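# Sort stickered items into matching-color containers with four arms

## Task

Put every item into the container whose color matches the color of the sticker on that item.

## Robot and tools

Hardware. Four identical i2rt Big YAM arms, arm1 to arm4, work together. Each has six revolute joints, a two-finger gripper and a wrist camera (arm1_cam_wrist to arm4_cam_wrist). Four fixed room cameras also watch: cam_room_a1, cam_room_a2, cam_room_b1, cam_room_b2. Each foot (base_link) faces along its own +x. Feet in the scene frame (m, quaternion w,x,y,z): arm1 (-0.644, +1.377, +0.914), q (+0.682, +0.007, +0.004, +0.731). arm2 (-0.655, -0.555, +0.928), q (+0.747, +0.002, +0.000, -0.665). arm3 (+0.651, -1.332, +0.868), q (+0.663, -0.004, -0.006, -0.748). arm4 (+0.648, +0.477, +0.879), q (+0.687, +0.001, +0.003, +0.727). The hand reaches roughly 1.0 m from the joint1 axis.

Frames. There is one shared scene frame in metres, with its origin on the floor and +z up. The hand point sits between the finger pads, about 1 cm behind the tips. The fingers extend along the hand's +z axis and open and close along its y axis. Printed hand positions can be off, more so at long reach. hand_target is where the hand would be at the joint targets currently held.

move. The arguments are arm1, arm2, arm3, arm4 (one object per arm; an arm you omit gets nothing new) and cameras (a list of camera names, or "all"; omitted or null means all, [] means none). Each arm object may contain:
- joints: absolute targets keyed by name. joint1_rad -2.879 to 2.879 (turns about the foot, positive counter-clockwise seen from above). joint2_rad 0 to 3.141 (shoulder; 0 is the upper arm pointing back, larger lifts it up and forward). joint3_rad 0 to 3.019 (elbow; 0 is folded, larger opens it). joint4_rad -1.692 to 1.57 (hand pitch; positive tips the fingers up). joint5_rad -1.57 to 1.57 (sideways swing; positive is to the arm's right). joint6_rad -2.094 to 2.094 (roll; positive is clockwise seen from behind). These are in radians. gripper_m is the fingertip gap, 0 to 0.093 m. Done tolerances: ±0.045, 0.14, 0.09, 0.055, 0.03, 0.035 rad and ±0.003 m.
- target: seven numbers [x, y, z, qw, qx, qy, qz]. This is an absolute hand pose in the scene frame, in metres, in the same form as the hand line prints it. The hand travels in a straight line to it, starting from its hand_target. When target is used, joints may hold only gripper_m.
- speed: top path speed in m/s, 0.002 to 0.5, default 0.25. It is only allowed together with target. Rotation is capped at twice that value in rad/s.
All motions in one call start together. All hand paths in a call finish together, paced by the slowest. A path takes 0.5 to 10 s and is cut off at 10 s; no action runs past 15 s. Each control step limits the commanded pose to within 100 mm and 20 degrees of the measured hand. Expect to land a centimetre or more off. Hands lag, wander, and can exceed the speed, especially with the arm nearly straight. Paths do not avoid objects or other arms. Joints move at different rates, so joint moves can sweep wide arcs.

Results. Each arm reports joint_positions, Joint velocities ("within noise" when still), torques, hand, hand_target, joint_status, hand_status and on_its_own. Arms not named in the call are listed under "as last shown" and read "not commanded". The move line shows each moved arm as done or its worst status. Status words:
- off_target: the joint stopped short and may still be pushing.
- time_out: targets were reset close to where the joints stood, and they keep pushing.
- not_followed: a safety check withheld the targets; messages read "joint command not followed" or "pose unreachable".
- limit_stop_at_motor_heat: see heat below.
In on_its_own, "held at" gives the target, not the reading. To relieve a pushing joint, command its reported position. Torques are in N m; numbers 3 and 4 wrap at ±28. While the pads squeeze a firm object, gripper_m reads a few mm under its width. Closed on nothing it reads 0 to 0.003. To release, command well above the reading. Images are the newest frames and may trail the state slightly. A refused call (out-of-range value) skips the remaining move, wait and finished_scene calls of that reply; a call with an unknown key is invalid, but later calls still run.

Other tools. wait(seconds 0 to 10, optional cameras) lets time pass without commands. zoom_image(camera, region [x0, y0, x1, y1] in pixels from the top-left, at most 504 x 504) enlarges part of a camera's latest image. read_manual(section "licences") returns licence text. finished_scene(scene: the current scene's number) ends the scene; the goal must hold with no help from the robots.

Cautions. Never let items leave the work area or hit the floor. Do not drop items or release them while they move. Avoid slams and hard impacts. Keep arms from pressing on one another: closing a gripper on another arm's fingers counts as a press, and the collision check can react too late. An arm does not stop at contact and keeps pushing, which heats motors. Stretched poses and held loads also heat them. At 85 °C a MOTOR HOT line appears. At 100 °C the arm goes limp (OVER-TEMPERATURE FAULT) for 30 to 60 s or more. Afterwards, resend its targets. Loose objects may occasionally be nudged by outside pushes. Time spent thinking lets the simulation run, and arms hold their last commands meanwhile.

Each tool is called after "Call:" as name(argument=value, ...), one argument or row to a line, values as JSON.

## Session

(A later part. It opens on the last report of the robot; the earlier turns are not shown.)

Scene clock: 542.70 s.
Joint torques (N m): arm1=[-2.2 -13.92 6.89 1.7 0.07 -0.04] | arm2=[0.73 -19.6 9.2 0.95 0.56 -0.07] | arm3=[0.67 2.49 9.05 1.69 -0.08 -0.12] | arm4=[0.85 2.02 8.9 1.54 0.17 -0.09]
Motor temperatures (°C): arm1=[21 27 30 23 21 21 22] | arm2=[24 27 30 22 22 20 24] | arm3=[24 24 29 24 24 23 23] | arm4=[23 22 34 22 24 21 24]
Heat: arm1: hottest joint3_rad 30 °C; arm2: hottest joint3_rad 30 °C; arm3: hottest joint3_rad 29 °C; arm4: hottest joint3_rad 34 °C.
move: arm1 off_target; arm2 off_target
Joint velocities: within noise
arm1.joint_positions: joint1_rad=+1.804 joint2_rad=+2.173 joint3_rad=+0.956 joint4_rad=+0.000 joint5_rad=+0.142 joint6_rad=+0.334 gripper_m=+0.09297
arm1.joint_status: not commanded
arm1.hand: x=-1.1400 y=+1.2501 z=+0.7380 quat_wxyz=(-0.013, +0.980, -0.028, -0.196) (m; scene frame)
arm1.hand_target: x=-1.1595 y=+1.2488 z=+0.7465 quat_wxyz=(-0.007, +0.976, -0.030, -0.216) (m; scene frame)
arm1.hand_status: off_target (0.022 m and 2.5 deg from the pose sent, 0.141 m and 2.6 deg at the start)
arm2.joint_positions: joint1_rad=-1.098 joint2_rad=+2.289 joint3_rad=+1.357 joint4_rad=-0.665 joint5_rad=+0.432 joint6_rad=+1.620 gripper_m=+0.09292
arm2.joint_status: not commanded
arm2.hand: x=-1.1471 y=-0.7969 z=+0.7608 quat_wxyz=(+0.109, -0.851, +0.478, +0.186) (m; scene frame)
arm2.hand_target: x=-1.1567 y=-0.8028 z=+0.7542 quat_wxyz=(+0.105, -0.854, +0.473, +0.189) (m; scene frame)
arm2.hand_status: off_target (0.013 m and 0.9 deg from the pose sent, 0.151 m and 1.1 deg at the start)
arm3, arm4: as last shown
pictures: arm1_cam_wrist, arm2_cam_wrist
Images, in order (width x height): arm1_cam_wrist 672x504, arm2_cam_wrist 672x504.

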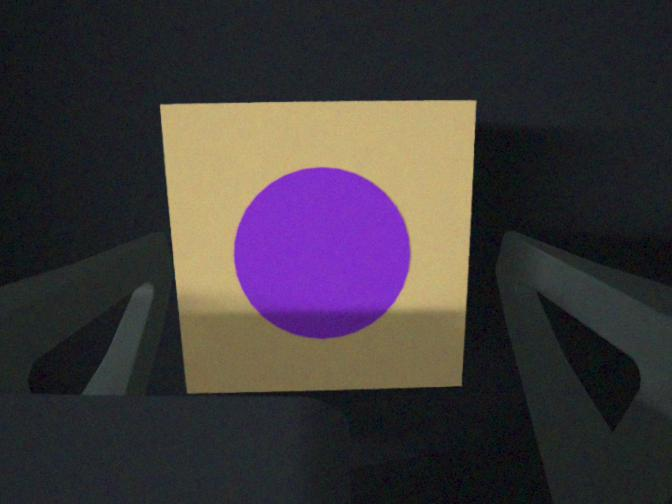

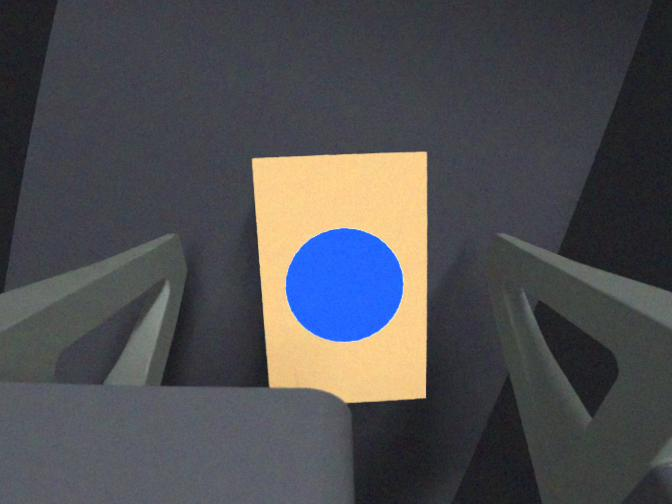

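Call:
move(
  arm1={"target": [-1.176, 1.247, 0.746, -0.0066, 0.9758, -0.0298, -0.2163], "speed": 0.2},
  arm2={"joints": {"gripper_m": 0.035}},
  cameras=["arm1_cam_wrist", "arm2_cam_wrist"],
)

Scene clock: 548.73 s.
Joint torques (N m): arm1=[-2.2 -12.69 7.38 0.75 0.06 -0.06] | arm2=[0.79 -19.66 9.17 0.95 0.54 -0.06] | arm3=[0.67 2.61 9.05 1.63 -0.07 -0.13] | arm4=[0.85 1.96 9.06 1.4 0.22 -0.07]
Motor temperatures (°C): arm1=[21 27 30 23 21 21 22] | arm2=[23 28 30 22 22 20 24] | arm3=[24 24 29 24 24 23 23] | arm4=[23 22 34 22 24 21 24]
Heat: arm1: hottest joint3_rad 30 °C; arm2: hottest joint3_rad 30 °C; arm3: hottest joint3_rad 29 °C; arm4: hottest joint3_rad 34 °C.
move: arm1 done; arm2 off_target
Joint velocities: within noise
arm1.joint_positions: joint1_rad=+1.799 joint2_rad=+2.174 joint3_rad=+1.005 joint4_rad=-0.002 joint5_rad=+0.140 joint6_rad=+0.327 gripper_m=+0.09297
arm1.joint_status: not commanded
arm1.hand: x=-1.1670 y=+1.2442 z=+0.7491 quat_wxyz=(-0.005, +0.976, -0.029, -0.217) (m; scene frame)
arm1.hand_target: x=-1.1758 y=+1.2471 z=+0.7462 quat_wxyz=(-0.007, +0.976, -0.030, -0.216) (m; scene frame)
arm1.hand_status: done (0.010 m and 0.2 deg from the pose sent, 0.037 m and 2.5 deg at the start)
arm2.joint_positions: joint1_rad=-1.098 joint2_rad=+2.289 joint3_rad=+1.357 joint4_rad=-0.665 joint5_rad=+0.433 joint6_rad=+1.618 gripper_m=+0.04392
arm2.joint_status: gripper_m off_target (ended at +0.04395, target +0.03500)
arm2.hand: x=-1.1472 y=-0.7968 z=+0.7608 quat_wxyz=(+0.110, -0.852, +0.478, +0.186) (m; scene frame)
arm2.hand_target: x=-1.1566 y=-0.8028 z=+0.7542 quat_wxyz=(+0.105, -0.854, +0.473, +0.189) (m; scene frame)
arm2.hand_status: not commanded
arm3.joint_positions: joint1_rad=-1.441 joint2_rad=+0.312 joint3_rad=+0.547 joint4_rad=+0.436 joint5_rad=+0.002 joint6_rad=+0.007 gripper_m=+0.09401
arm3.joint_status: not commanded
arm3.hand: x=+0.4036 y=-1.3256 z=+1.4201 quat_wxyz=(-0.010, -0.436, +0.006, +0.900) (m; scene frame)
arm3.hand_target: x=+0.4053 y=-1.3236 z=+1.4218 quat_wxyz=(-0.003, -0.430, +0.006, +0.903) (m; scene frame)
arm3.hand_status: not commanded
arm4.joint_positions: joint1_rad=+1.512 joint2_rad=+0.317 joint3_rad=+0.547 joint4_rad=+0.434 joint5_rad=-0.003 joint6_rad=+0.012 gripper_m=+0.09401
arm4.joint_status: not commanded
arm4.hand: x=+0.4014 y=+0.4799 z=+1.4318 quat_wxyz=(+0.005, +0.436, -0.003, -0.900) (m; scene frame)
arm4.hand_target: x=+0.4055 y=+0.4795 z=+1.4349 quat_wxyz=(+0.001, +0.427, -0.001, -0.904) (m; scene frame)
arm4.hand_status: not commanded
pictures: arm1_cam_wrist, arm2_cam_wrist
Images, in order (width x height): arm1_cam_wrist 672x504, arm2_cam_wrist 672x504.

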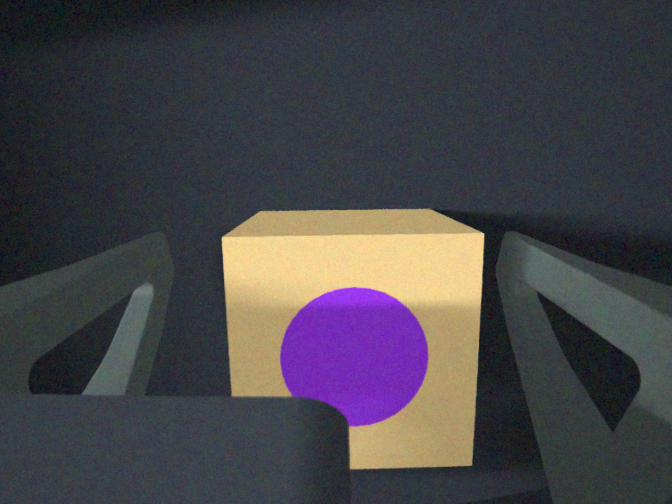

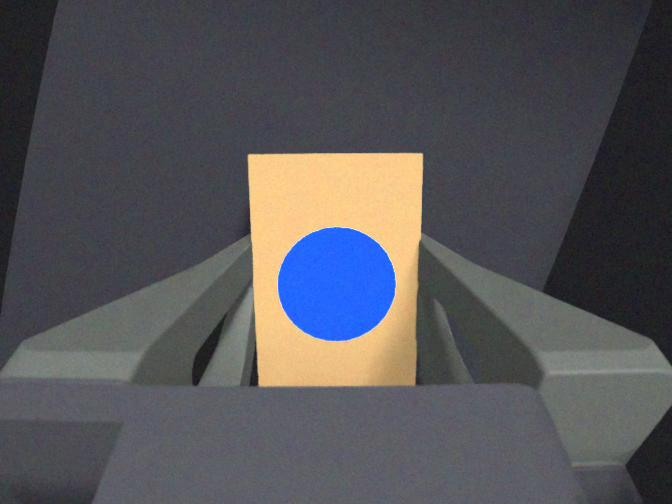

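Call:
move(
  arm1={"target": [-1.158, 1.248, 0.740, -0.0066, 0.9758, -0.0298, -0.2163], "speed": 0.2},
  cameras=["arm1_cam_wrist"],
)

Scene clock: 554.77 s.
Joint torques (N m): arm1=[-1.85 -12.57 4.6 1.72 0.2 0.05] | arm2=[0.73 -19.72 9.13 0.92 0.54 -0.06] | arm3=[0.56 2.43 9.02 1.68 -0.08 -0.12] | arm4=[0.85 2.2 8.99 1.47 0.16 -0.09]
Motor temperatures (°C): arm1=[21 27 30 23 21 21 22] | arm2=[23 28 30 22 22 20 24] | arm3=[24 24 29 24 24 23 23] | arm4=[23 22 34 22 24 21 24]
Heat: arm1: hottest joint3_rad 30 °C; arm2: hottest joint3_rad 30 °C; arm3: hottest joint3_rad 29 °C; arm4: hottest joint3_rad 34 °C.
move: arm1 done
Joint velocities: within noise
arm1.joint_positions: joint1_rad=+1.799 joint2_rad=+2.174 joint3_rad=+0.982 joint4_rad=+0.014 joint5_rad=+0.140 joint6_rad=+0.327 gripper_m=+0.09297
arm1.joint_status: not commanded
arm1.hand: x=-1.1577 y=+1.2470 z=+0.7449 quat_wxyz=(-0.007, +0.976, -0.028, -0.214) (m; scene frame)
arm1.hand_target: x=-1.1580 y=+1.2480 z=+0.7402 quat_wxyz=(-0.007, +0.976, -0.030, -0.216) (m; scene frame)
arm1.hand_status: done (0.005 m and 0.3 deg from the pose sent, 0.013 m and 0.2 deg at the start)
arm2, arm3, arm4: as last shown
pictures: arm1_cam_wrist
Images, in order (width x height): arm1_cam_wrist 672x504.

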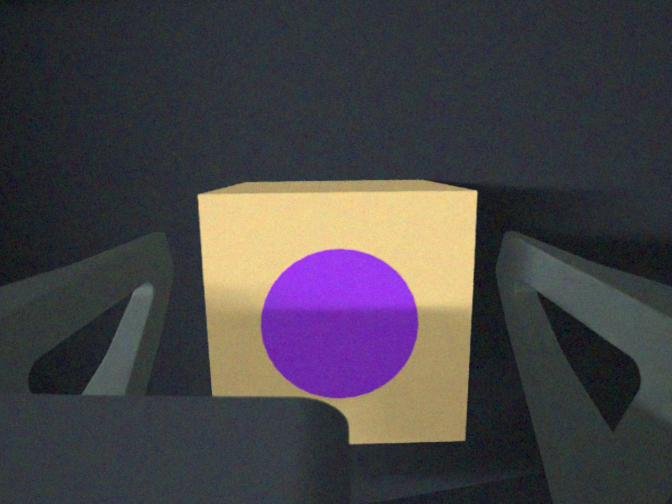

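Call:
move(
  arm1={"joints": {"gripper_m": 0.045}},
  arm2={"target": [-1.13, -0.80, 0.98, -0.1049, 0.8539, -0.4733, -0.1893], "speed": 0.25},
  cameras=["arm1_cam_wrist", "arm2_cam_wrist"],
)

Scene clock: 559.57 s.
Joint torques (N m): arm1=[-1.44 -13.33 4.67 1.8 0.18 0.04] | arm2=[1.44 -19.19 11.08 0.05 0.51 0.18] | arm3=[0.67 2.37 9.01 1.69 -0.07 -0.12] | arm4=[0.97 2.02 9.02 1.51 0.19 -0.09]
Motor temperatures (°C): arm1=[21 27 30 23 21 21 22] | arm2=[23 28 30 22 22 20 24] | arm3=[24 24 29 24 24 23 23] | arm4=[23 22 34 22 24 21 24]
Heat: arm1: hottest joint3_rad 30 °C; arm2: hottest joint3_rad 30 °C; arm3: hottest joint3_rad 29 °C; arm4: hottest joint3_rad 34 °C.
move: arm1 off_target; arm2 done
Joint velocities: within noise
arm1.joint_positions: joint1_rad=+1.799 joint2_rad=+2.174 joint3_rad=+0.982 joint4_rad=+0.014 joint5_rad=+0.140 joint6_rad=+0.327 gripper_m=+0.05299
arm1.joint_status: gripper_m off_target (ended at +0.05302, target +0.04500)
arm1.hand: x=-1.1579 y=+1.2471 z=+0.7450 quat_wxyz=(-0.007, +0.976, -0.029, -0.214) (m; scene frame)
arm1.hand_target: x=-1.1581 y=+1.2480 z=+0.7402 quat_wxyz=(-0.007, +0.976, -0.030, -0.216) (m; scene frame)
arm1.hand_status: not commanded
arm2.joint_positions: joint1_rad=-1.084 joint2_rad=+1.876 joint3_rad=+1.344 joint4_rad=-1.068 joint5_rad=+0.433 joint6_rad=+1.618 gripper_m=+0.04392
arm2.joint_status: not commanded
arm2.hand: x=-1.1269 y=-0.7923 z=+0.9740 quat_wxyz=(+0.110, -0.855, +0.471, +0.186) (m; scene frame)
arm2.hand_target: x=-1.1298 y=-0.7999 z=+0.9800 quat_wxyz=(+0.105, -0.854, +0.473, +0.189) (m; scene frame)
arm2.hand_status: done (0.010 m and 0.7 deg from the pose sent, 0.220 m and 0.9 deg at the start)
arm3, arm4: as last shown
pictures: arm1_cam_wrist, arm2_cam_wrist
Images, in order (width x height): arm1_cam_wrist 672x504, arm2_cam_wrist 672x504.

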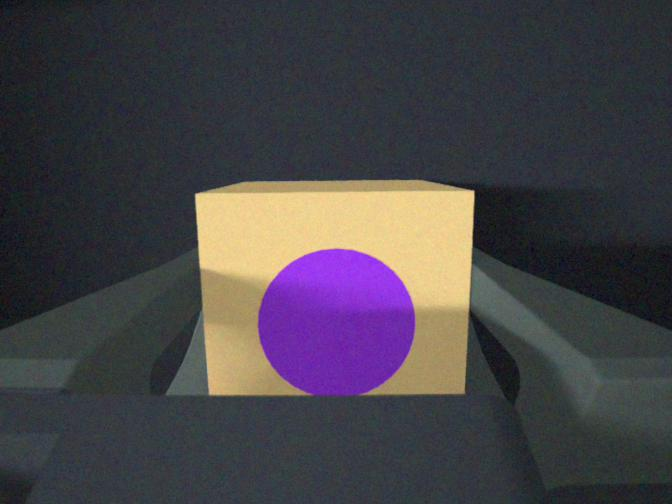

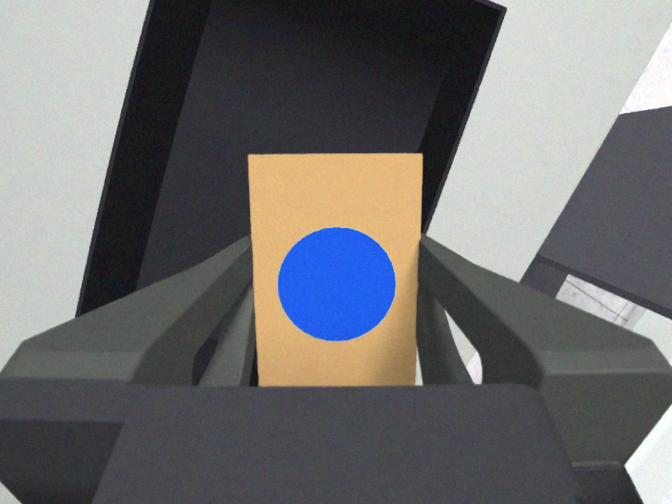

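Call:
move(
  arm1={"target": [-1.11, 1.248, 0.97, -0.0066, 0.9758, -0.0298, -0.2163], "speed": 0.25},
  arm2={"joints": {"joint1_rad": 2.124, "joint2_rad": 0.822, "joint3_rad": 0.796, "joint4_rad": -1.108, "joint5_rad": 0, "joint6_rad": 0}},
  cameras=["arm1_cam_wrist", "arm2_cam_wrist"],
)

Call:
move(
  arm1={"joints": {"joint1_rad": -2.25, "joint2_rad": 0.822, "joint3_rad": 0.796, "joint4_rad": -1.108, "joint5_rad": 0, "joint6_rad": 0}},
  cameras=["arm1_cam_wrist", "arm2_cam_wrist", "cam_room_a2", "cam_room_b2"],
)

Scene clock: 580.63 s.
Joint torques (N m): arm1=[-0.91 -10.11 10.4 0.64 0.24 0.11] | arm2=[0.97 -5.66 10.66 1.14 0.13 -0.07] | arm3=[0.62 2.43 9.06 1.63 -0.08 -0.11] | arm4=[0.91 1.79 8.98 1.44 0.22 -0.08]
Motor temperatures (°C): arm1=[21 26 29 23 21 21 22] | arm2=[23 28 31 22 23 20 25] | arm3=[24 24 29 24 24 23 23] | arm4=[22 22 34 22 24 21 24]
Heat: arm1: hottest joint3_rad 29 °C; arm2: hottest joint3_rad 31 °C; arm3: hottest joint3_rad 29 °C; arm4: hottest joint3_rad 34 °C.
move: arm1 off_target; arm2 done
Joint velocities: within noise
arm1.joint_positions: joint1_rad=+1.817 joint2_rad=+1.574 joint3_rad=+0.889 joint4_rad=-0.505 joint5_rad=+0.151 joint6_rad=+0.348 gripper_m=+0.05299
arm1.joint_status: not commanded
arm1.hand: x=-1.1051 y=+1.2545 z=+0.9616 quat_wxyz=(-0.010, +0.977, -0.031, -0.210) (m; scene frame)
arm1.hand_target: x=-1.1099 y=+1.2481 z=+0.9699 quat_wxyz=(-0.007, +0.976, -0.030, -0.216) (m; scene frame)
arm1.hand_status: off_target (0.012 m and 0.8 deg from the pose sent, 0.230 m and 0.3 deg at the start)
arm2.joint_positions: joint1_rad=+2.121 joint2_rad=+0.832 joint3_rad=+0.811 joint4_rad=-1.095 joint5_rad=-0.003 joint6_rad=+0.013 gripper_m=+0.04388
arm2.joint_status: all done
arm2.hand: x=-0.4146 y=-0.3660 z=+1.1564 quat_wxyz=(-0.213, +0.313, -0.922, -0.078) (m; scene frame)
arm2.hand_target: x=-0.4204 y=-0.3702 z=+1.1506 quat_wxyz=(-0.206, +0.321, -0.922, -0.072) (m; scene frame)
arm2.hand_status: not commanded
arm3, arm4: as last shown
pictures: arm1_cam_wrist, arm2_cam_wrist
Images, in order (width x height): arm1_cam_wrist 672x504, arm2_cam_wrist 672x504.

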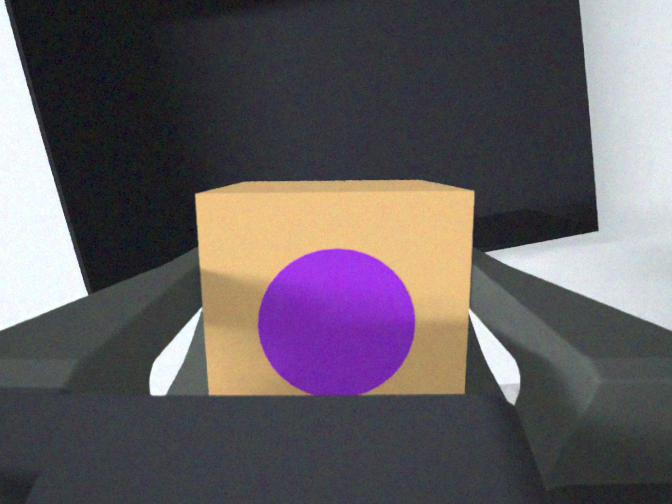

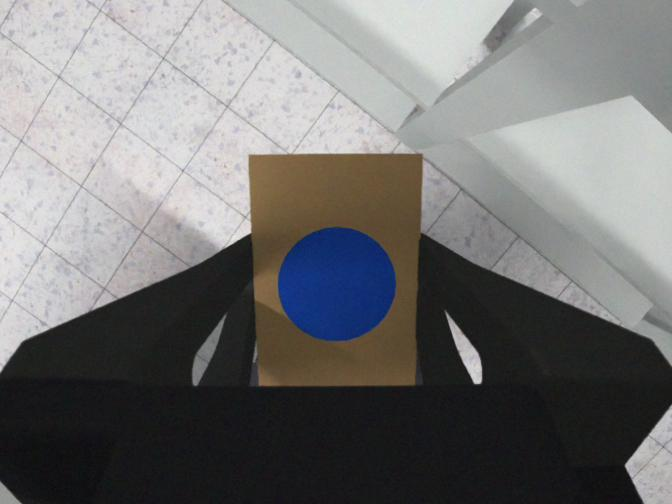

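Scene clock: 583.30 s.
Joint torques (N m): arm1=[-2.55 -1.9 12.6 0.7 -0.04 -0.04] | arm2=[1.03 -5.48 10.66 1.14 0.13 -0.07] | arm3=[0.62 2.37 9.01 1.69 -0.07 -0.12] | arm4=[1.03 1.79 9.05 1.58 0.22 -0.07]
Motor temperatures (°C): arm1=[21 26 30 23 21 21 22] | arm2=[23 28 31 22 22 20 25] | arm3=[24 24 29 24 24 23 23] | arm4=[22 22 34 22 24 21 24]
Heat: arm1: hottest joint3_rad 30 °C; arm2: hottest joint3_rad 31 °C; arm3: hottest joint3_rad 29 °C; arm4: hottest joint3_rad 34 °C.
move: arm1 done
Joint velocities: within noise
arm1.joint_positions: joint1_rad=-2.245 joint2_rad=+0.831 joint3_rad=+0.780 joint4_rad=-1.099 joint5_rad=+0.002 joint6_rad=+0.007 gripper_m=+0.05308
arm1.joint_status: all done
arm1.hand: x=-0.3954 y=+1.2062 z=+1.1216 quat_wxyz=(-0.192, -0.295, -0.934, +0.063) (m; scene frame)
arm1.hand_target: x=-0.3950 y=+1.2047 z=+1.1312 quat_wxyz=(-0.199, -0.293, -0.933, +0.066) (m; scene frame)
arm1.hand_status: not commanded
arm2, arm3, arm4: as last shown
pictures: arm1_cam_wrist, arm2_cam_wrist, cam_room_a2, cam_room_b2
Images, in order (width x height): arm1_cam_wrist 672x504, arm2_cam_wrist 672x504, cam_room_a2 672x504, cam_room_b2 672x504.

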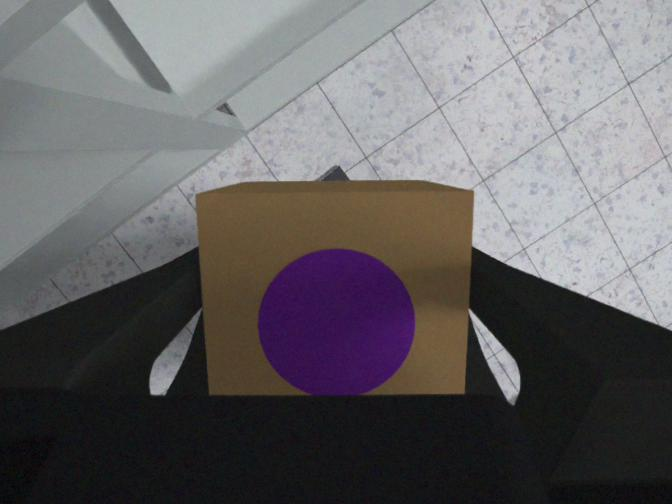

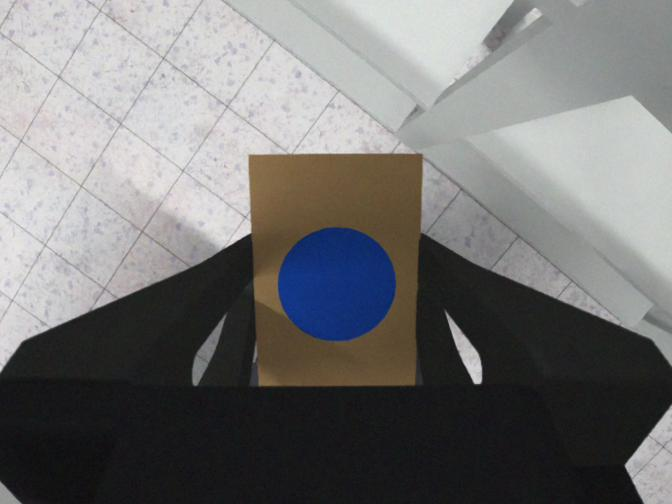

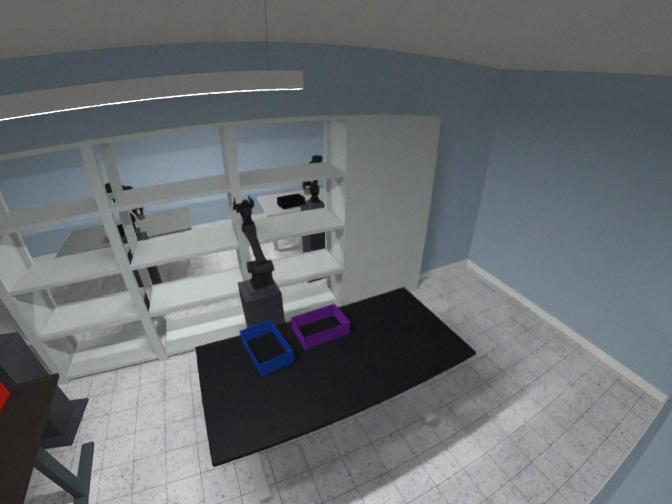

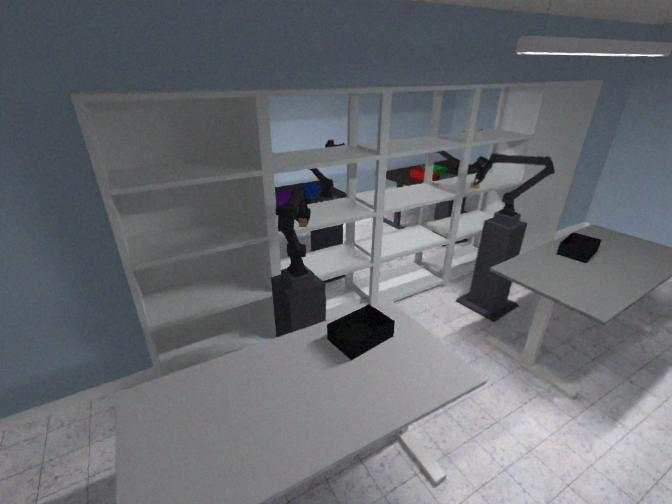

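Call:
move(
  arm1={"target": [0.0043, 0.9254, 1.10, -0.2064, -0.2927, -0.9314, 0.0649], "speed": 0.25},
  arm2={"target": [-0.0043, -0.0396, 1.09, -0.2044, 0.3211, -0.9220, -0.0712], "speed": 0.25},
  cameras=["arm1_cam_wrist", "arm2_cam_wrist", "cam_room_a2", "cam_room_b2"],
)

Scene clock: 591.73 s.
Joint torques (N m): arm1=[-2.43 -20.6 17.33 0.66 -0.03 -0.04] | arm2=[0.97 -25.17 17.21 1.07 0.13 -0.07] | arm3=[0.79 2.37 9.06 1.65 -0.07 -0.13] | arm4=[0.85 2.02 9.01 1.61 0.18 -0.07]
Motor temperatures (°C): arm1=[21 26 31 23 21 21 23] | arm2=[23 27 32 22 22 20 25] | arm3=[24 24 29 24 24 23 23] | arm4=[22 22 34 22 24 21 24]
Heat: arm1: hottest joint3_rad 31 °C; arm2: hottest joint3_rad 32 °C; arm3: hottest joint3_rad 29 °C; arm4: hottest joint3_rad 34 °C.
move: arm1 off_target; arm2 off_target
Joint velocities: within noise
arm1.joint_positions: joint1_rad=-2.245 joint2_rad=+2.185 joint3_rad=+2.167 joint4_rad=-1.156 joint5_rad=-0.005 joint6_rad=+0.007 gripper_m=+0.05308
arm1.joint_status: not commanded
arm1.hand: x=-0.0059 y=+0.9376 z=+1.0701 quat_wxyz=(-0.181, -0.295, -0.937, +0.057) (m; scene frame)
arm1.hand_target: x=+0.0027 y=+0.9267 z=+1.1001 quat_wxyz=(-0.207, -0.293, -0.931, +0.065) (m; scene frame)
arm1.hand_status: off_target (0.034 m and 3.1 deg from the pose sent, 0.489 m and 1.7 deg at the start)
arm2.joint_positions: joint1_rad=+2.121 joint2_rad=+2.361 joint3_rad=+2.454 joint4_rad=-1.242 joint5_rad=-0.001 joint6_rad=+0.013 gripper_m=+0.04388
arm2.joint_status: not commanded
arm2.hand: x=-0.0116 y=-0.0485 z=+1.0904 quat_wxyz=(-0.198, +0.314, -0.926, -0.072) (m; scene frame)
arm2.hand_target: x=-0.0050 y=-0.0402 z=+1.0898 quat_wxyz=(-0.206, +0.321, -0.922, -0.072) (m; scene frame)
arm2.hand_status: off_target (0.011 m and 1.1 deg from the pose sent, 0.529 m and 1.5 deg at the start)
arm3, arm4: as last shown
pictures: arm1_cam_wrist, arm2_cam_wrist, cam_room_a2, cam_room_b2
Images, in order (width x height): arm1_cam_wrist 672x504, arm2_cam_wrist 672x504, cam_room_a2 672x504, cam_room_b2 672x504.

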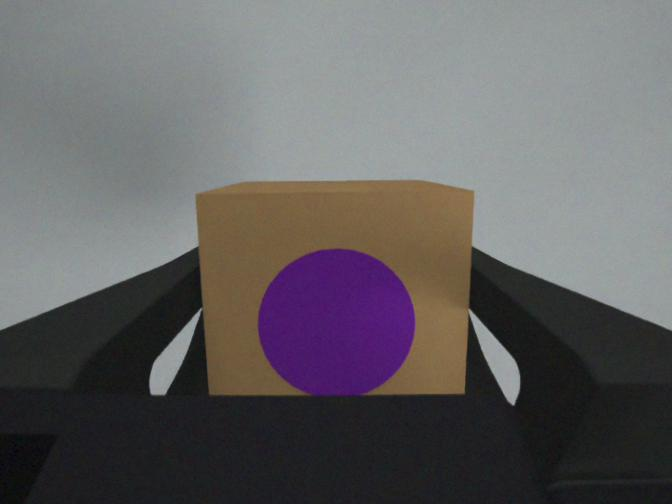

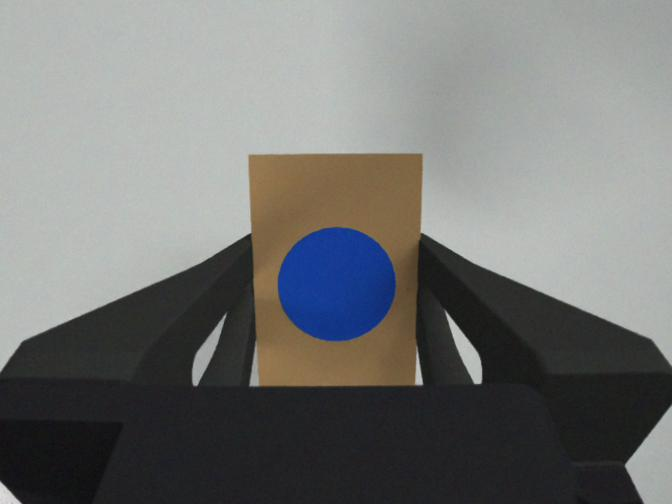

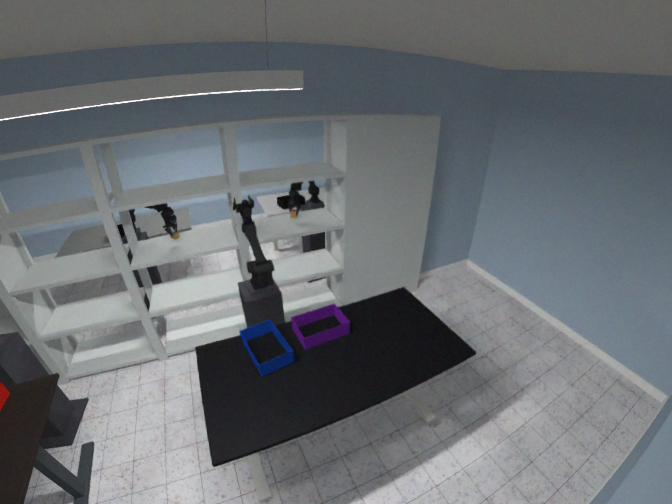

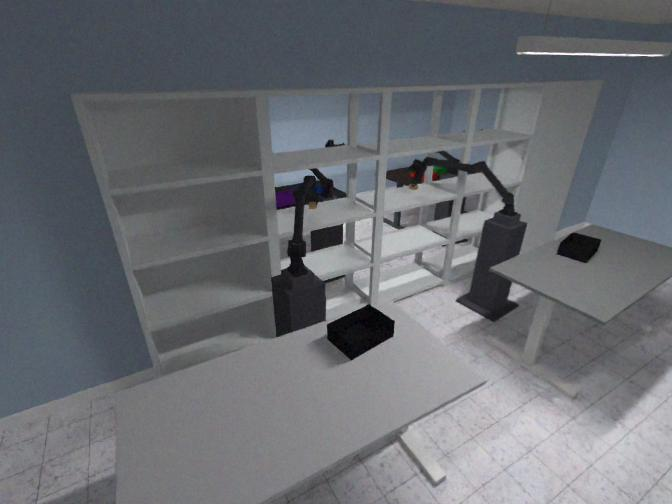

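Call:
move(
  arm1={"target": [0.009, 0.918, 1.072, -0.2268, -0.2912, -0.9266, 0.0713], "speed": 0.1},
  arm2={"target": [-0.0043, -0.0396, 1.040, -0.2064, 0.3211, -0.9220, -0.0722], "speed": 0.1},
  cameras=["arm1_cam_wrist", "arm2_cam_wrist"],
)

Scene clock: 598.20 s.
Joint torques (N m): arm1=[-2.84 -20.89 11.9 1.8 -0.05 -0.03] | arm2=[0.97 -26.52 11.37 2.36 0.1 -0.06] | arm3=[0.67 2.32 9.07 1.69 -0.07 -0.12] | arm4=[1.14 1.96 9.05 1.52 0.19 -0.08]
Motor temperatures (°C): arm1=[21 27 32 23 21 21 23] | arm2=[23 27 34 22 22 20 25] | arm3=[24 24 29 24 24 23 23] | arm4=[22 22 34 22 24 21 24]
Heat: arm1: hottest joint3_rad 32 °C; arm2: hottest joint3_rad 34 °C; arm3: hottest joint3_rad 29 °C; arm4: hottest joint3_rad 34 °C.
move: arm1 done; arm2 off_target
Joint velocities: within noise
arm1.joint_positions: joint1_rad=-2.245 joint2_rad=+2.185 joint3_rad=+2.150 joint4_rad=-1.062 joint5_rad=-0.007 joint6_rad=+0.005 gripper_m=+0.05308
arm1.joint_status: not commanded
arm1.hand: x=+0.0083 y=+0.9282 z=+1.0715 quat_wxyz=(-0.218, -0.291, -0.929, +0.067) (m; scene frame)
arm1.hand_target: x=+0.0088 y=+0.9182 z=+1.0720 quat_wxyz=(-0.227, -0.291, -0.927, +0.071) (m; scene frame)
arm1.hand_status: done (0.010 m and 1.2 deg from the pose sent, 0.025 m and 5.6 deg at the start)
arm2.joint_positions: joint1_rad=+2.121 joint2_rad=+2.361 joint3_rad=+2.370 joint4_rad=-1.129 joint5_rad=-0.001 joint6_rad=+0.013 gripper_m=+0.04388
arm2.joint_status: not commanded
arm2.hand: x=-0.0052 y=-0.0434 z=+1.0613 quat_wxyz=(-0.212, +0.313, -0.923, -0.076) (m; scene frame)
arm2.hand_target: x=-0.0048 y=-0.0401 z=+1.0402 quat_wxyz=(-0.206, +0.321, -0.922, -0.072) (m; scene frame)
arm2.hand_status: off_target (0.022 m and 1.2 deg from the pose sent, 0.052 m and 1.3 deg at the start)
arm3, arm4: as last shown
pictures: arm1_cam_wrist, arm2_cam_wrist
Images, in order (width x height): arm1_cam_wrist 672x504, arm2_cam_wrist 672x504.

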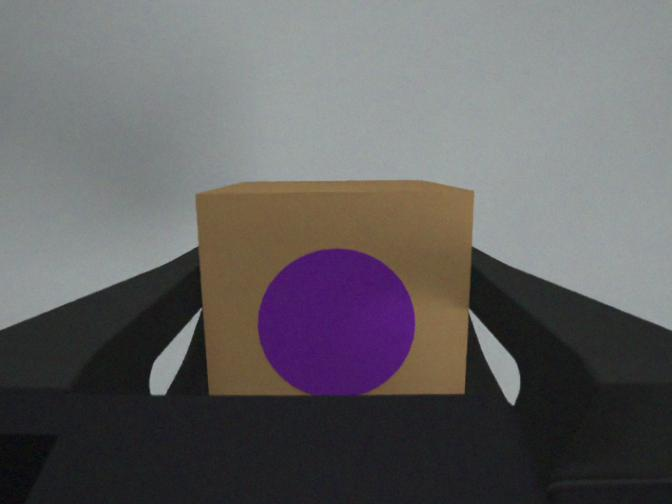

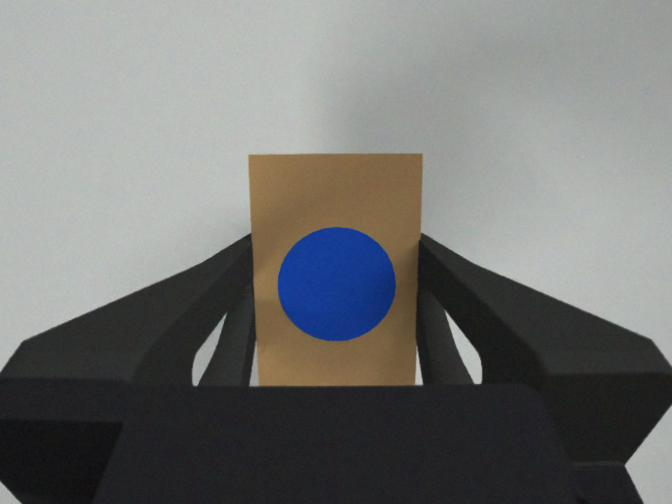

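Call:
move(
  arm1={"target": [0.004, 0.918, 1.045, -0.2268, -0.2912, -0.9266, 0.0713], "speed": 0.1},
  arm2={"target": [-0.0043, -0.0396, 1.022, -0.2064, 0.3211, -0.9220, -0.0722], "speed": 0.1},
  cameras=["arm1_cam_wrist", "arm2_cam_wrist"],
)

Scene clock: 603.77 s.
Joint torques (N m): arm1=[-2.61 -21.13 11.66 1.87 -0.05 -0.03] | arm2=[0.85 -26.23 10.86 2.41 0.09 -0.06] | arm3=[0.56 2.43 9.02 1.69 -0.08 -0.12] | arm4=[0.62 2.02 9.14 1.52 0.22 -0.07]
Motor temperatures (°C): arm1=[21 27 32 23 21 21 23] | arm2=[23 27 34 22 22 20 25] | arm3=[24 24 29 24 24 23 23] | arm4=[22 22 35 22 24 21 24]
Heat: arm1: hottest joint3_rad 32 °C; arm2: hottest joint3_rad 34 °C; arm3: hottest joint3_rad 29 °C; arm4: hottest joint3_rad 35 °C.
move: arm1 off_target; arm2 off_target
Joint velocities: within noise
arm1.joint_positions: joint1_rad=-2.248 joint2_rad=+2.185 joint3_rad=+2.067 joint4_rad=-0.987 joint5_rad=-0.009 joint6_rad=+0.001 gripper_m=+0.05308
arm1.joint_status: not commanded
arm1.hand: x=+0.0031 y=+0.9286 z=+1.0391 quat_wxyz=(-0.214, -0.291, -0.930, +0.066) (m; scene frame)
arm1.hand_target: x=+0.0038 y=+0.9182 z=+1.0450 quat_wxyz=(-0.227, -0.291, -0.927, +0.071) (m; scene frame)
arm1.hand_status: off_target (0.012 m and 1.6 deg from the pose sent, 0.029 m and 1.2 deg at the start)
arm2.joint_positions: joint1_rad=+2.121 joint2_rad=+2.361 joint3_rad=+2.334 joint4_rad=-1.085 joint5_rad=-0.001 joint6_rad=+0.013 gripper_m=+0.04388
arm2.joint_status: not commanded
arm2.hand: x=-0.0038 y=-0.0423 z=+1.0485 quat_wxyz=(-0.215, +0.313, -0.922, -0.078) (m; scene frame)
arm2.hand_target: x=-0.0050 y=-0.0403 z=+1.0222 quat_wxyz=(-0.206, +0.321, -0.922, -0.072) (m; scene frame)
arm2.hand_status: off_target (0.027 m and 1.5 deg from the pose sent, 0.040 m and 1.2 deg at the start)
arm3, arm4: as last shown
pictures: arm1_cam_wrist, arm2_cam_wrist
Images, in order (width x height): arm1_cam_wrist 672x504, arm2_cam_wrist 672x504.

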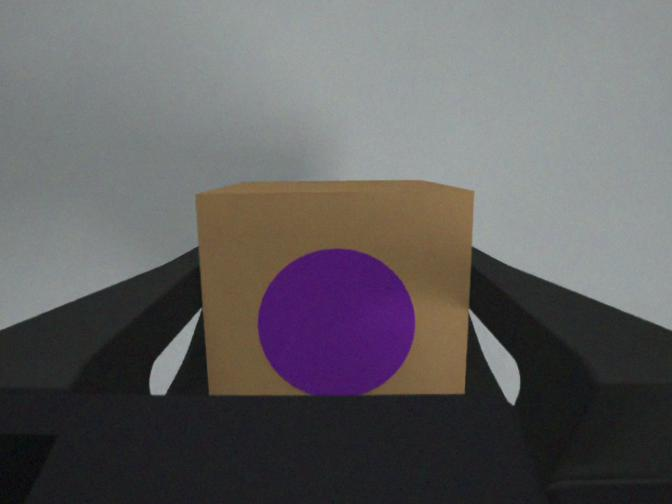

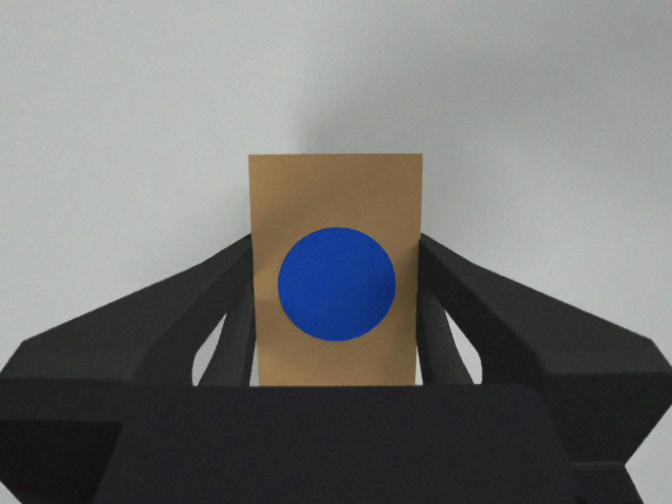

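Call:
wait(
  seconds=0,
  cameras=["cam_room_a2", "cam_room_b1", "cam_room_b2", "cam_room_a1", "arm4_cam_wrist"],
)

Call:
zoom_image(
  camera="cam_room_a2",
  region=[120, 150, 340, 315],
)

Call:
zoom_image(
  camera="cam_room_b2",
  region=[270, 140, 470, 290],
)

Scene clock: 609.03 s.
Joint torques (N m): arm1=[-2.9 -20.89 11.81 1.73 0 -0.06] | arm2=[0.97 -26.23 10.86 2.39 0.08 -0.06] | arm3=[0.62 2.49 9.02 1.65 -0.07 -0.12] | arm4=[1.2 2.32 8.95 1.42 0.21 -0.06]
Motor temperatures (°C): arm1=[21 27 32 23 21 21 23] | arm2=[23 27 34 22 22 20 25] | arm3=[24 24 29 24 24 23 23] | arm4=[22 22 35 22 24 21 24]
Heat: arm1: hottest joint3_rad 32 °C; arm2: hottest joint3_rad 34 °C; arm3: hottest joint3_rad 29 °C; arm4: hottest joint3_rad 35 °C.
Joint velocities: within noise
arm1.joint_positions: joint1_rad=-2.248 joint2_rad=+2.185 joint3_rad=+2.067 joint4_rad=-0.987 joint5_rad=-0.009 joint6_rad=+0.001 gripper_m=+0.05308
arm1.joint_status: not commanded
arm1.hand: x=+0.0031 y=+0.9286 z=+1.0391 quat_wxyz=(-0.214, -0.291, -0.930, +0.066) (m; scene frame)
arm1.hand_target: x=+0.0038 y=+0.9182 z=+1.0450 quat_wxyz=(-0.227, -0.291, -0.927, +0.071) (m; scene frame)
arm1.hand_status: off_target (0.012 m and 1.6 deg from the pose sent, 0.029 m and 1.2 deg at the start)
arm2.joint_positions: joint1_rad=+2.121 joint2_rad=+2.361 joint3_rad=+2.334 joint4_rad=-1.085 joint5_rad=-0.001 joint6_rad=+0.013 gripper_m=+0.04388
arm2.joint_status: not commanded
arm2.hand: x=-0.0038 y=-0.0423 z=+1.0485 quat_wxyz=(-0.215, +0.313, -0.922, -0.078) (m; scene frame)
arm2.hand_target: x=-0.0050 y=-0.0403 z=+1.0222 quat_wxyz=(-0.206, +0.321, -0.922, -0.072) (m; scene frame)
arm2.hand_status: off_target (0.027 m and 1.5 deg from the pose sent, 0.040 m and 1.2 deg at the start)
arm3.joint_positions: joint1_rad=-1.441 joint2_rad=+0.312 joint3_rad=+0.547 joint4_rad=+0.436 joint5_rad=+0.002 joint6_rad=+0.007 gripper_m=+0.09401
arm3.joint_status: not commanded
arm3.hand: x=+0.4036 y=-1.3256 z=+1.4201 quat_wxyz=(-0.010, -0.436, +0.006, +0.900) (m; scene frame)
arm3.hand_target: x=+0.4053 y=-1.3236 z=+1.4218 quat_wxyz=(-0.003, -0.430, +0.006, +0.903) (m; scene frame)
arm3.hand_status: not commanded
arm4.joint_positions: joint1_rad=+1.512 joint2_rad=+0.317 joint3_rad=+0.547 joint4_rad=+0.434 joint5_rad=-0.003 joint6_rad=+0.012 gripper_m=+0.09401
arm4.joint_status: not commanded
arm4.hand: x=+0.4014 y=+0.4799 z=+1.4318 quat_wxyz=(+0.005, +0.436, -0.003, -0.900) (m; scene frame)
arm4.hand_target: x=+0.4055 y=+0.4795 z=+1.4349 quat_wxyz=(+0.001, +0.427, -0.001, -0.904) (m; scene frame)
arm4.hand_status: not commanded
pictures: arm4_cam_wrist, cam_room_a1, cam_room_a2, cam_room_b1, cam_room_b2
Images, in order (width x height): arm4_cam_wrist 672x504, cam_room_a1 672x504, cam_room_a2 672x504, cam_room_b1 672x504, cam_room_b2 672x504.

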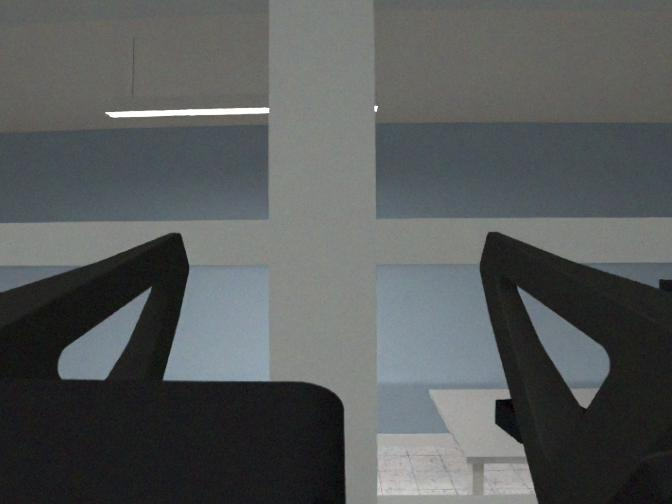

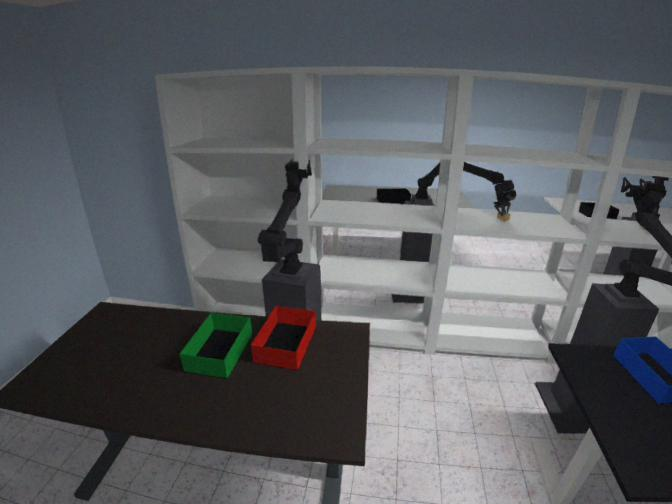

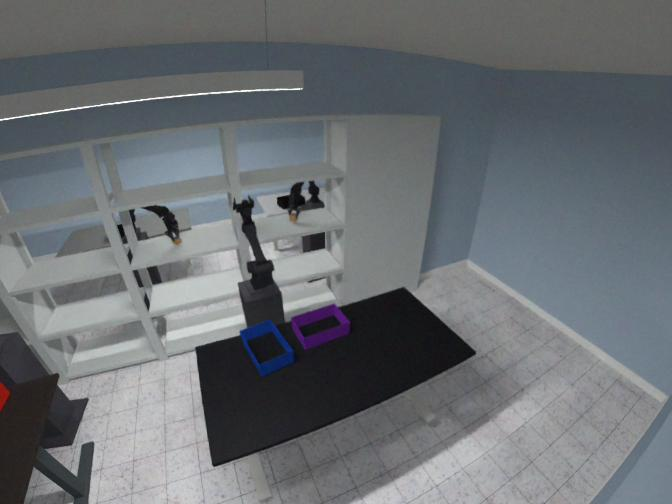

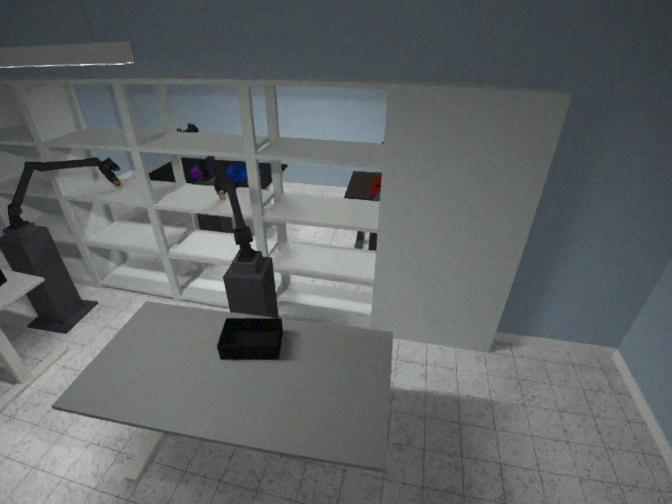

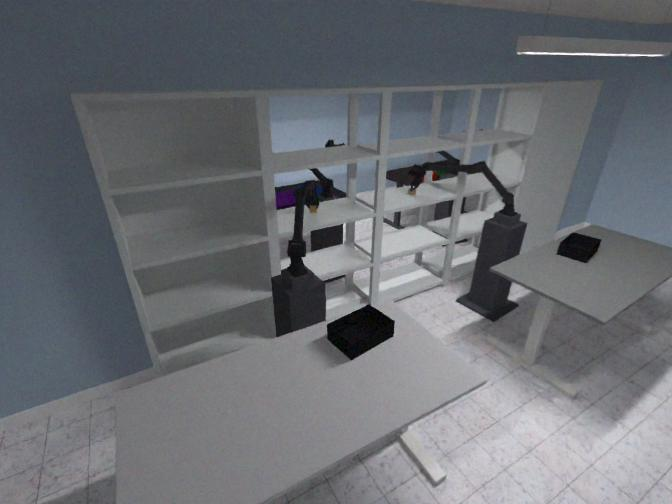

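Scaled by 2.291.

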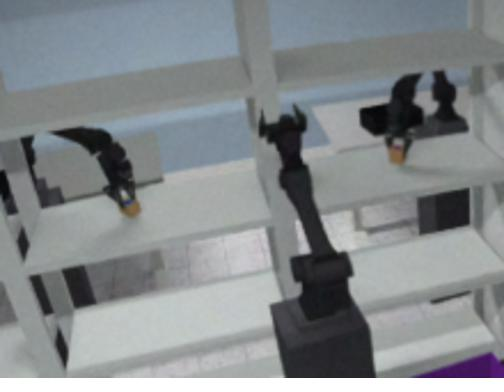

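Scaled by 2.520.

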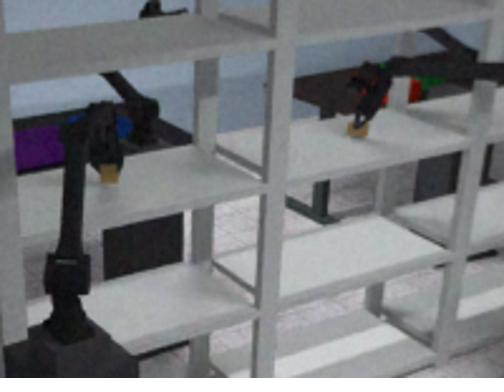

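Call:
move(
  arm1={"target": [0.004, 0.918, 1.033, -0.2268, -0.2912, -0.9266, 0.0713], "speed": 0.1},
  arm2={"target": [-0.0043, -0.0396, 1.010, -0.2064, 0.3211, -0.9220, -0.0722], "speed": 0.1},
  cameras=["arm1_cam_wrist", "arm2_cam_wrist"],
)

Scene clock: 614.10 s.
Joint torques (N m): arm1=[-3.02 -20.66 11.58 1.99 -0.04 -0.04] | arm2=[0.97 -25.82 10.76 2.4 0.09 -0.07] | arm3=[0.5 2.43 8.99 1.65 -0.07 -0.12] | arm4=[0.97 2.26 9.01 1.51 0.22 -0.08]
Motor temperatures (°C): arm1=[21 27 32 23 21 21 23] | arm2=[23 27 34 22 22 20 25] | arm3=[24 24 29 24 24 23 23] | arm4=[22 22 35 22 24 21 24]
Heat: arm1: hottest joint3_rad 32 °C; arm2: hottest joint3_rad 34 °C; arm3: hottest joint3_rad 29 °C; arm4: hottest joint3_rad 35 °C.
move: arm1 done; arm2 off_target
Joint velocities: within noise
arm1.joint_positions: joint1_rad=-2.248 joint2_rad=+2.185 joint3_rad=+2.047 joint4_rad=-0.959 joint5_rad=-0.009 joint6_rad=+0.001 gripper_m=+0.05308
arm1.joint_status: not commanded
arm1.hand: x=+0.0037 y=+0.9282 z=+1.0326 quat_wxyz=(-0.218, -0.291, -0.929, +0.067) (m; scene frame)
arm1.hand_target: x=+0.0038 y=+0.9182 z=+1.0331 quat_wxyz=(-0.227, -0.291, -0.927, +0.071) (m; scene frame)
arm1.hand_status: done (0.010 m and 1.2 deg from the pose sent, 0.012 m and 1.6 deg at the start)
arm2.joint_positions: joint1_rad=+2.121 joint2_rad=+2.361 joint3_rad=+2.310 joint4_rad=-1.056 joint5_rad=-0.001 joint6_rad=+0.013 gripper_m=+0.04388
arm2.joint_status: not commanded
arm2.hand: x=-0.0033 y=-0.0419 z=+1.0398 quat_wxyz=(-0.217, +0.313, -0.921, -0.078) (m; scene frame)
arm2.hand_target: x=-0.0051 y=-0.0403 z=+1.0104 quat_wxyz=(-0.206, +0.321, -0.922, -0.072) (m; scene frame)
arm2.hand_status: off_target (0.030 m and 1.7 deg from the pose sent, 0.039 m and 1.5 deg at the start)
arm3, arm4: as last shown
pictures: arm1_cam_wrist, arm2_cam_wrist
Images, in order (width x height): arm1_cam_wrist 672x504, arm2_cam_wrist 672x504.

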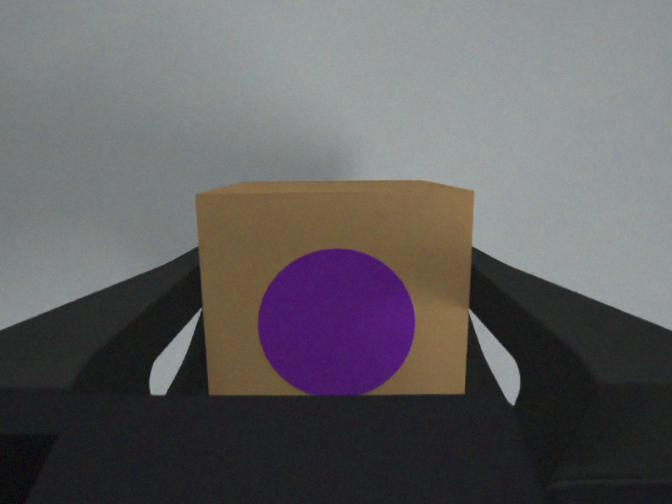

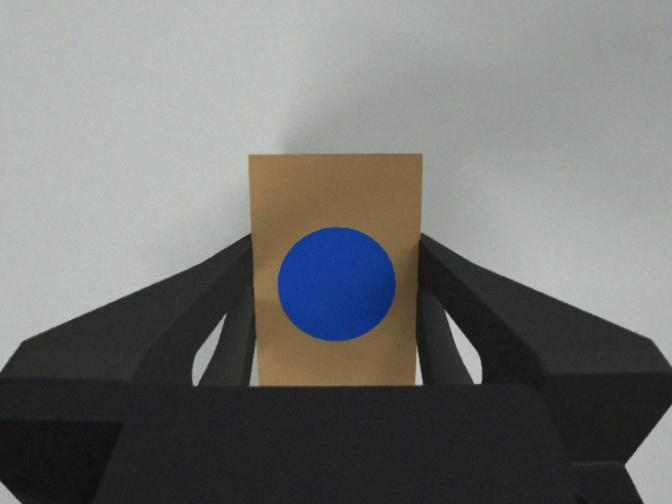

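Call:
move(
  arm1={"target": [0.004, 0.918, 1.022, -0.2268, -0.2912, -0.9266, 0.0713], "speed": 0.1},
  arm2={"target": [-0.0043, -0.0396, 1.000, -0.2064, 0.3211, -0.9220, -0.0722], "speed": 0.1},
  cameras=["arm1_cam_wrist", "arm2_cam_wrist"],
)

Scene clock: 618.67 s.
Joint torques (N m): arm1=[-3.08 -20.25 11.6 1.98 -0.08 -0.05] | arm2=[0.97 -25.76 10.06 2.48 0.08 -0.06] | arm3=[0.73 2.49 9.05 1.61 -0.07 -0.12] | arm4=[0.91 1.73 9.05 1.54 0.2 -0.09]
Motor temperatures (°C): arm1=[21 28 33 23 21 21 23] | arm2=[23 27 33 22 22 20 25] | arm3=[24 24 29 24 24 23 23] | arm4=[22 22 35 22 24 21 24]
Heat: arm1: hottest joint3_rad 33 °C; arm2: hottest joint3_rad 33 °C; arm3: hottest joint3_rad 29 °C; arm4: hottest joint3_rad 35 °C.
move: arm1 off_target; arm2 off_target
Joint velocities: within noise
arm1.joint_positions: joint1_rad=-2.248 joint2_rad=+2.185 joint3_rad=+2.028 joint4_rad=-0.934 joint5_rad=-0.009 joint6_rad=+0.001 gripper_m=+0.05308
arm1.joint_status: not commanded
arm1.hand: x=+0.0037 y=+0.9281 z=+1.0260 quat_wxyz=(-0.221, -0.291, -0.929, +0.068) (m; scene frame)
arm1.hand_target: x=+0.0037 y=+0.9182 z=+1.0220 quat_wxyz=(-0.227, -0.291, -0.927, +0.071) (m; scene frame)
arm1.hand_status: off_target (0.011 m and 0.8 deg from the pose sent, 0.015 m and 1.2 deg at the start)
arm2.joint_positions: joint1_rad=+2.121 joint2_rad=+2.361 joint3_rad=+2.298 joint4_rad=-1.035 joint5_rad=-0.001 joint6_rad=+0.013 gripper_m=+0.04388
arm2.joint_status: not commanded
arm2.hand: x=-0.0018 y=-0.0407 z=+1.0366 quat_wxyz=(-0.222, +0.312, -0.920, -0.080) (m; scene frame)
arm2.hand_target: x=-0.0054 y=-0.0405 z=+1.0006 quat_wxyz=(-0.206, +0.321, -0.922, -0.072) (m; scene frame)
arm2.hand_status: off_target (0.037 m and 2.2 deg from the pose sent, 0.040 m and 1.7 deg at the start)
arm3, arm4: as last shown
pictures: arm1_cam_wrist, arm2_cam_wrist
Images, in order (width x height): arm1_cam_wrist 672x504, arm2_cam_wrist 672x504.

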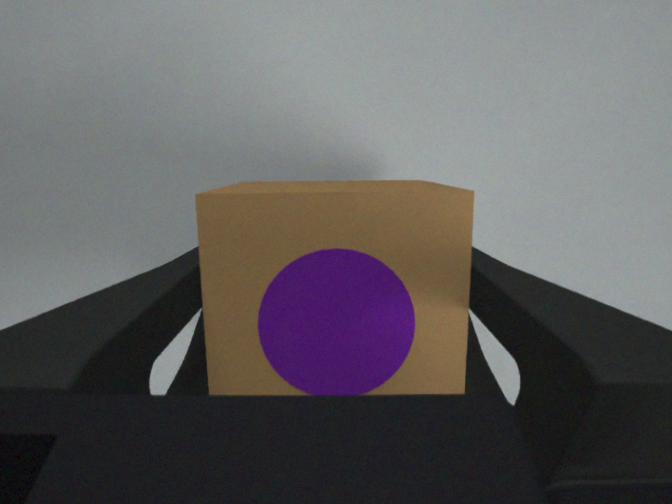

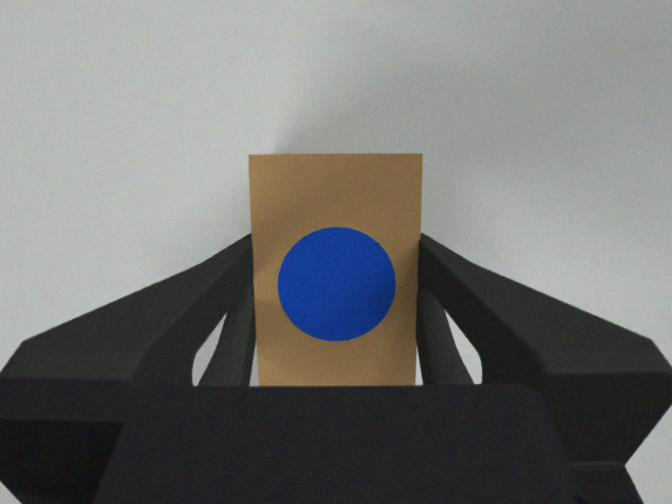

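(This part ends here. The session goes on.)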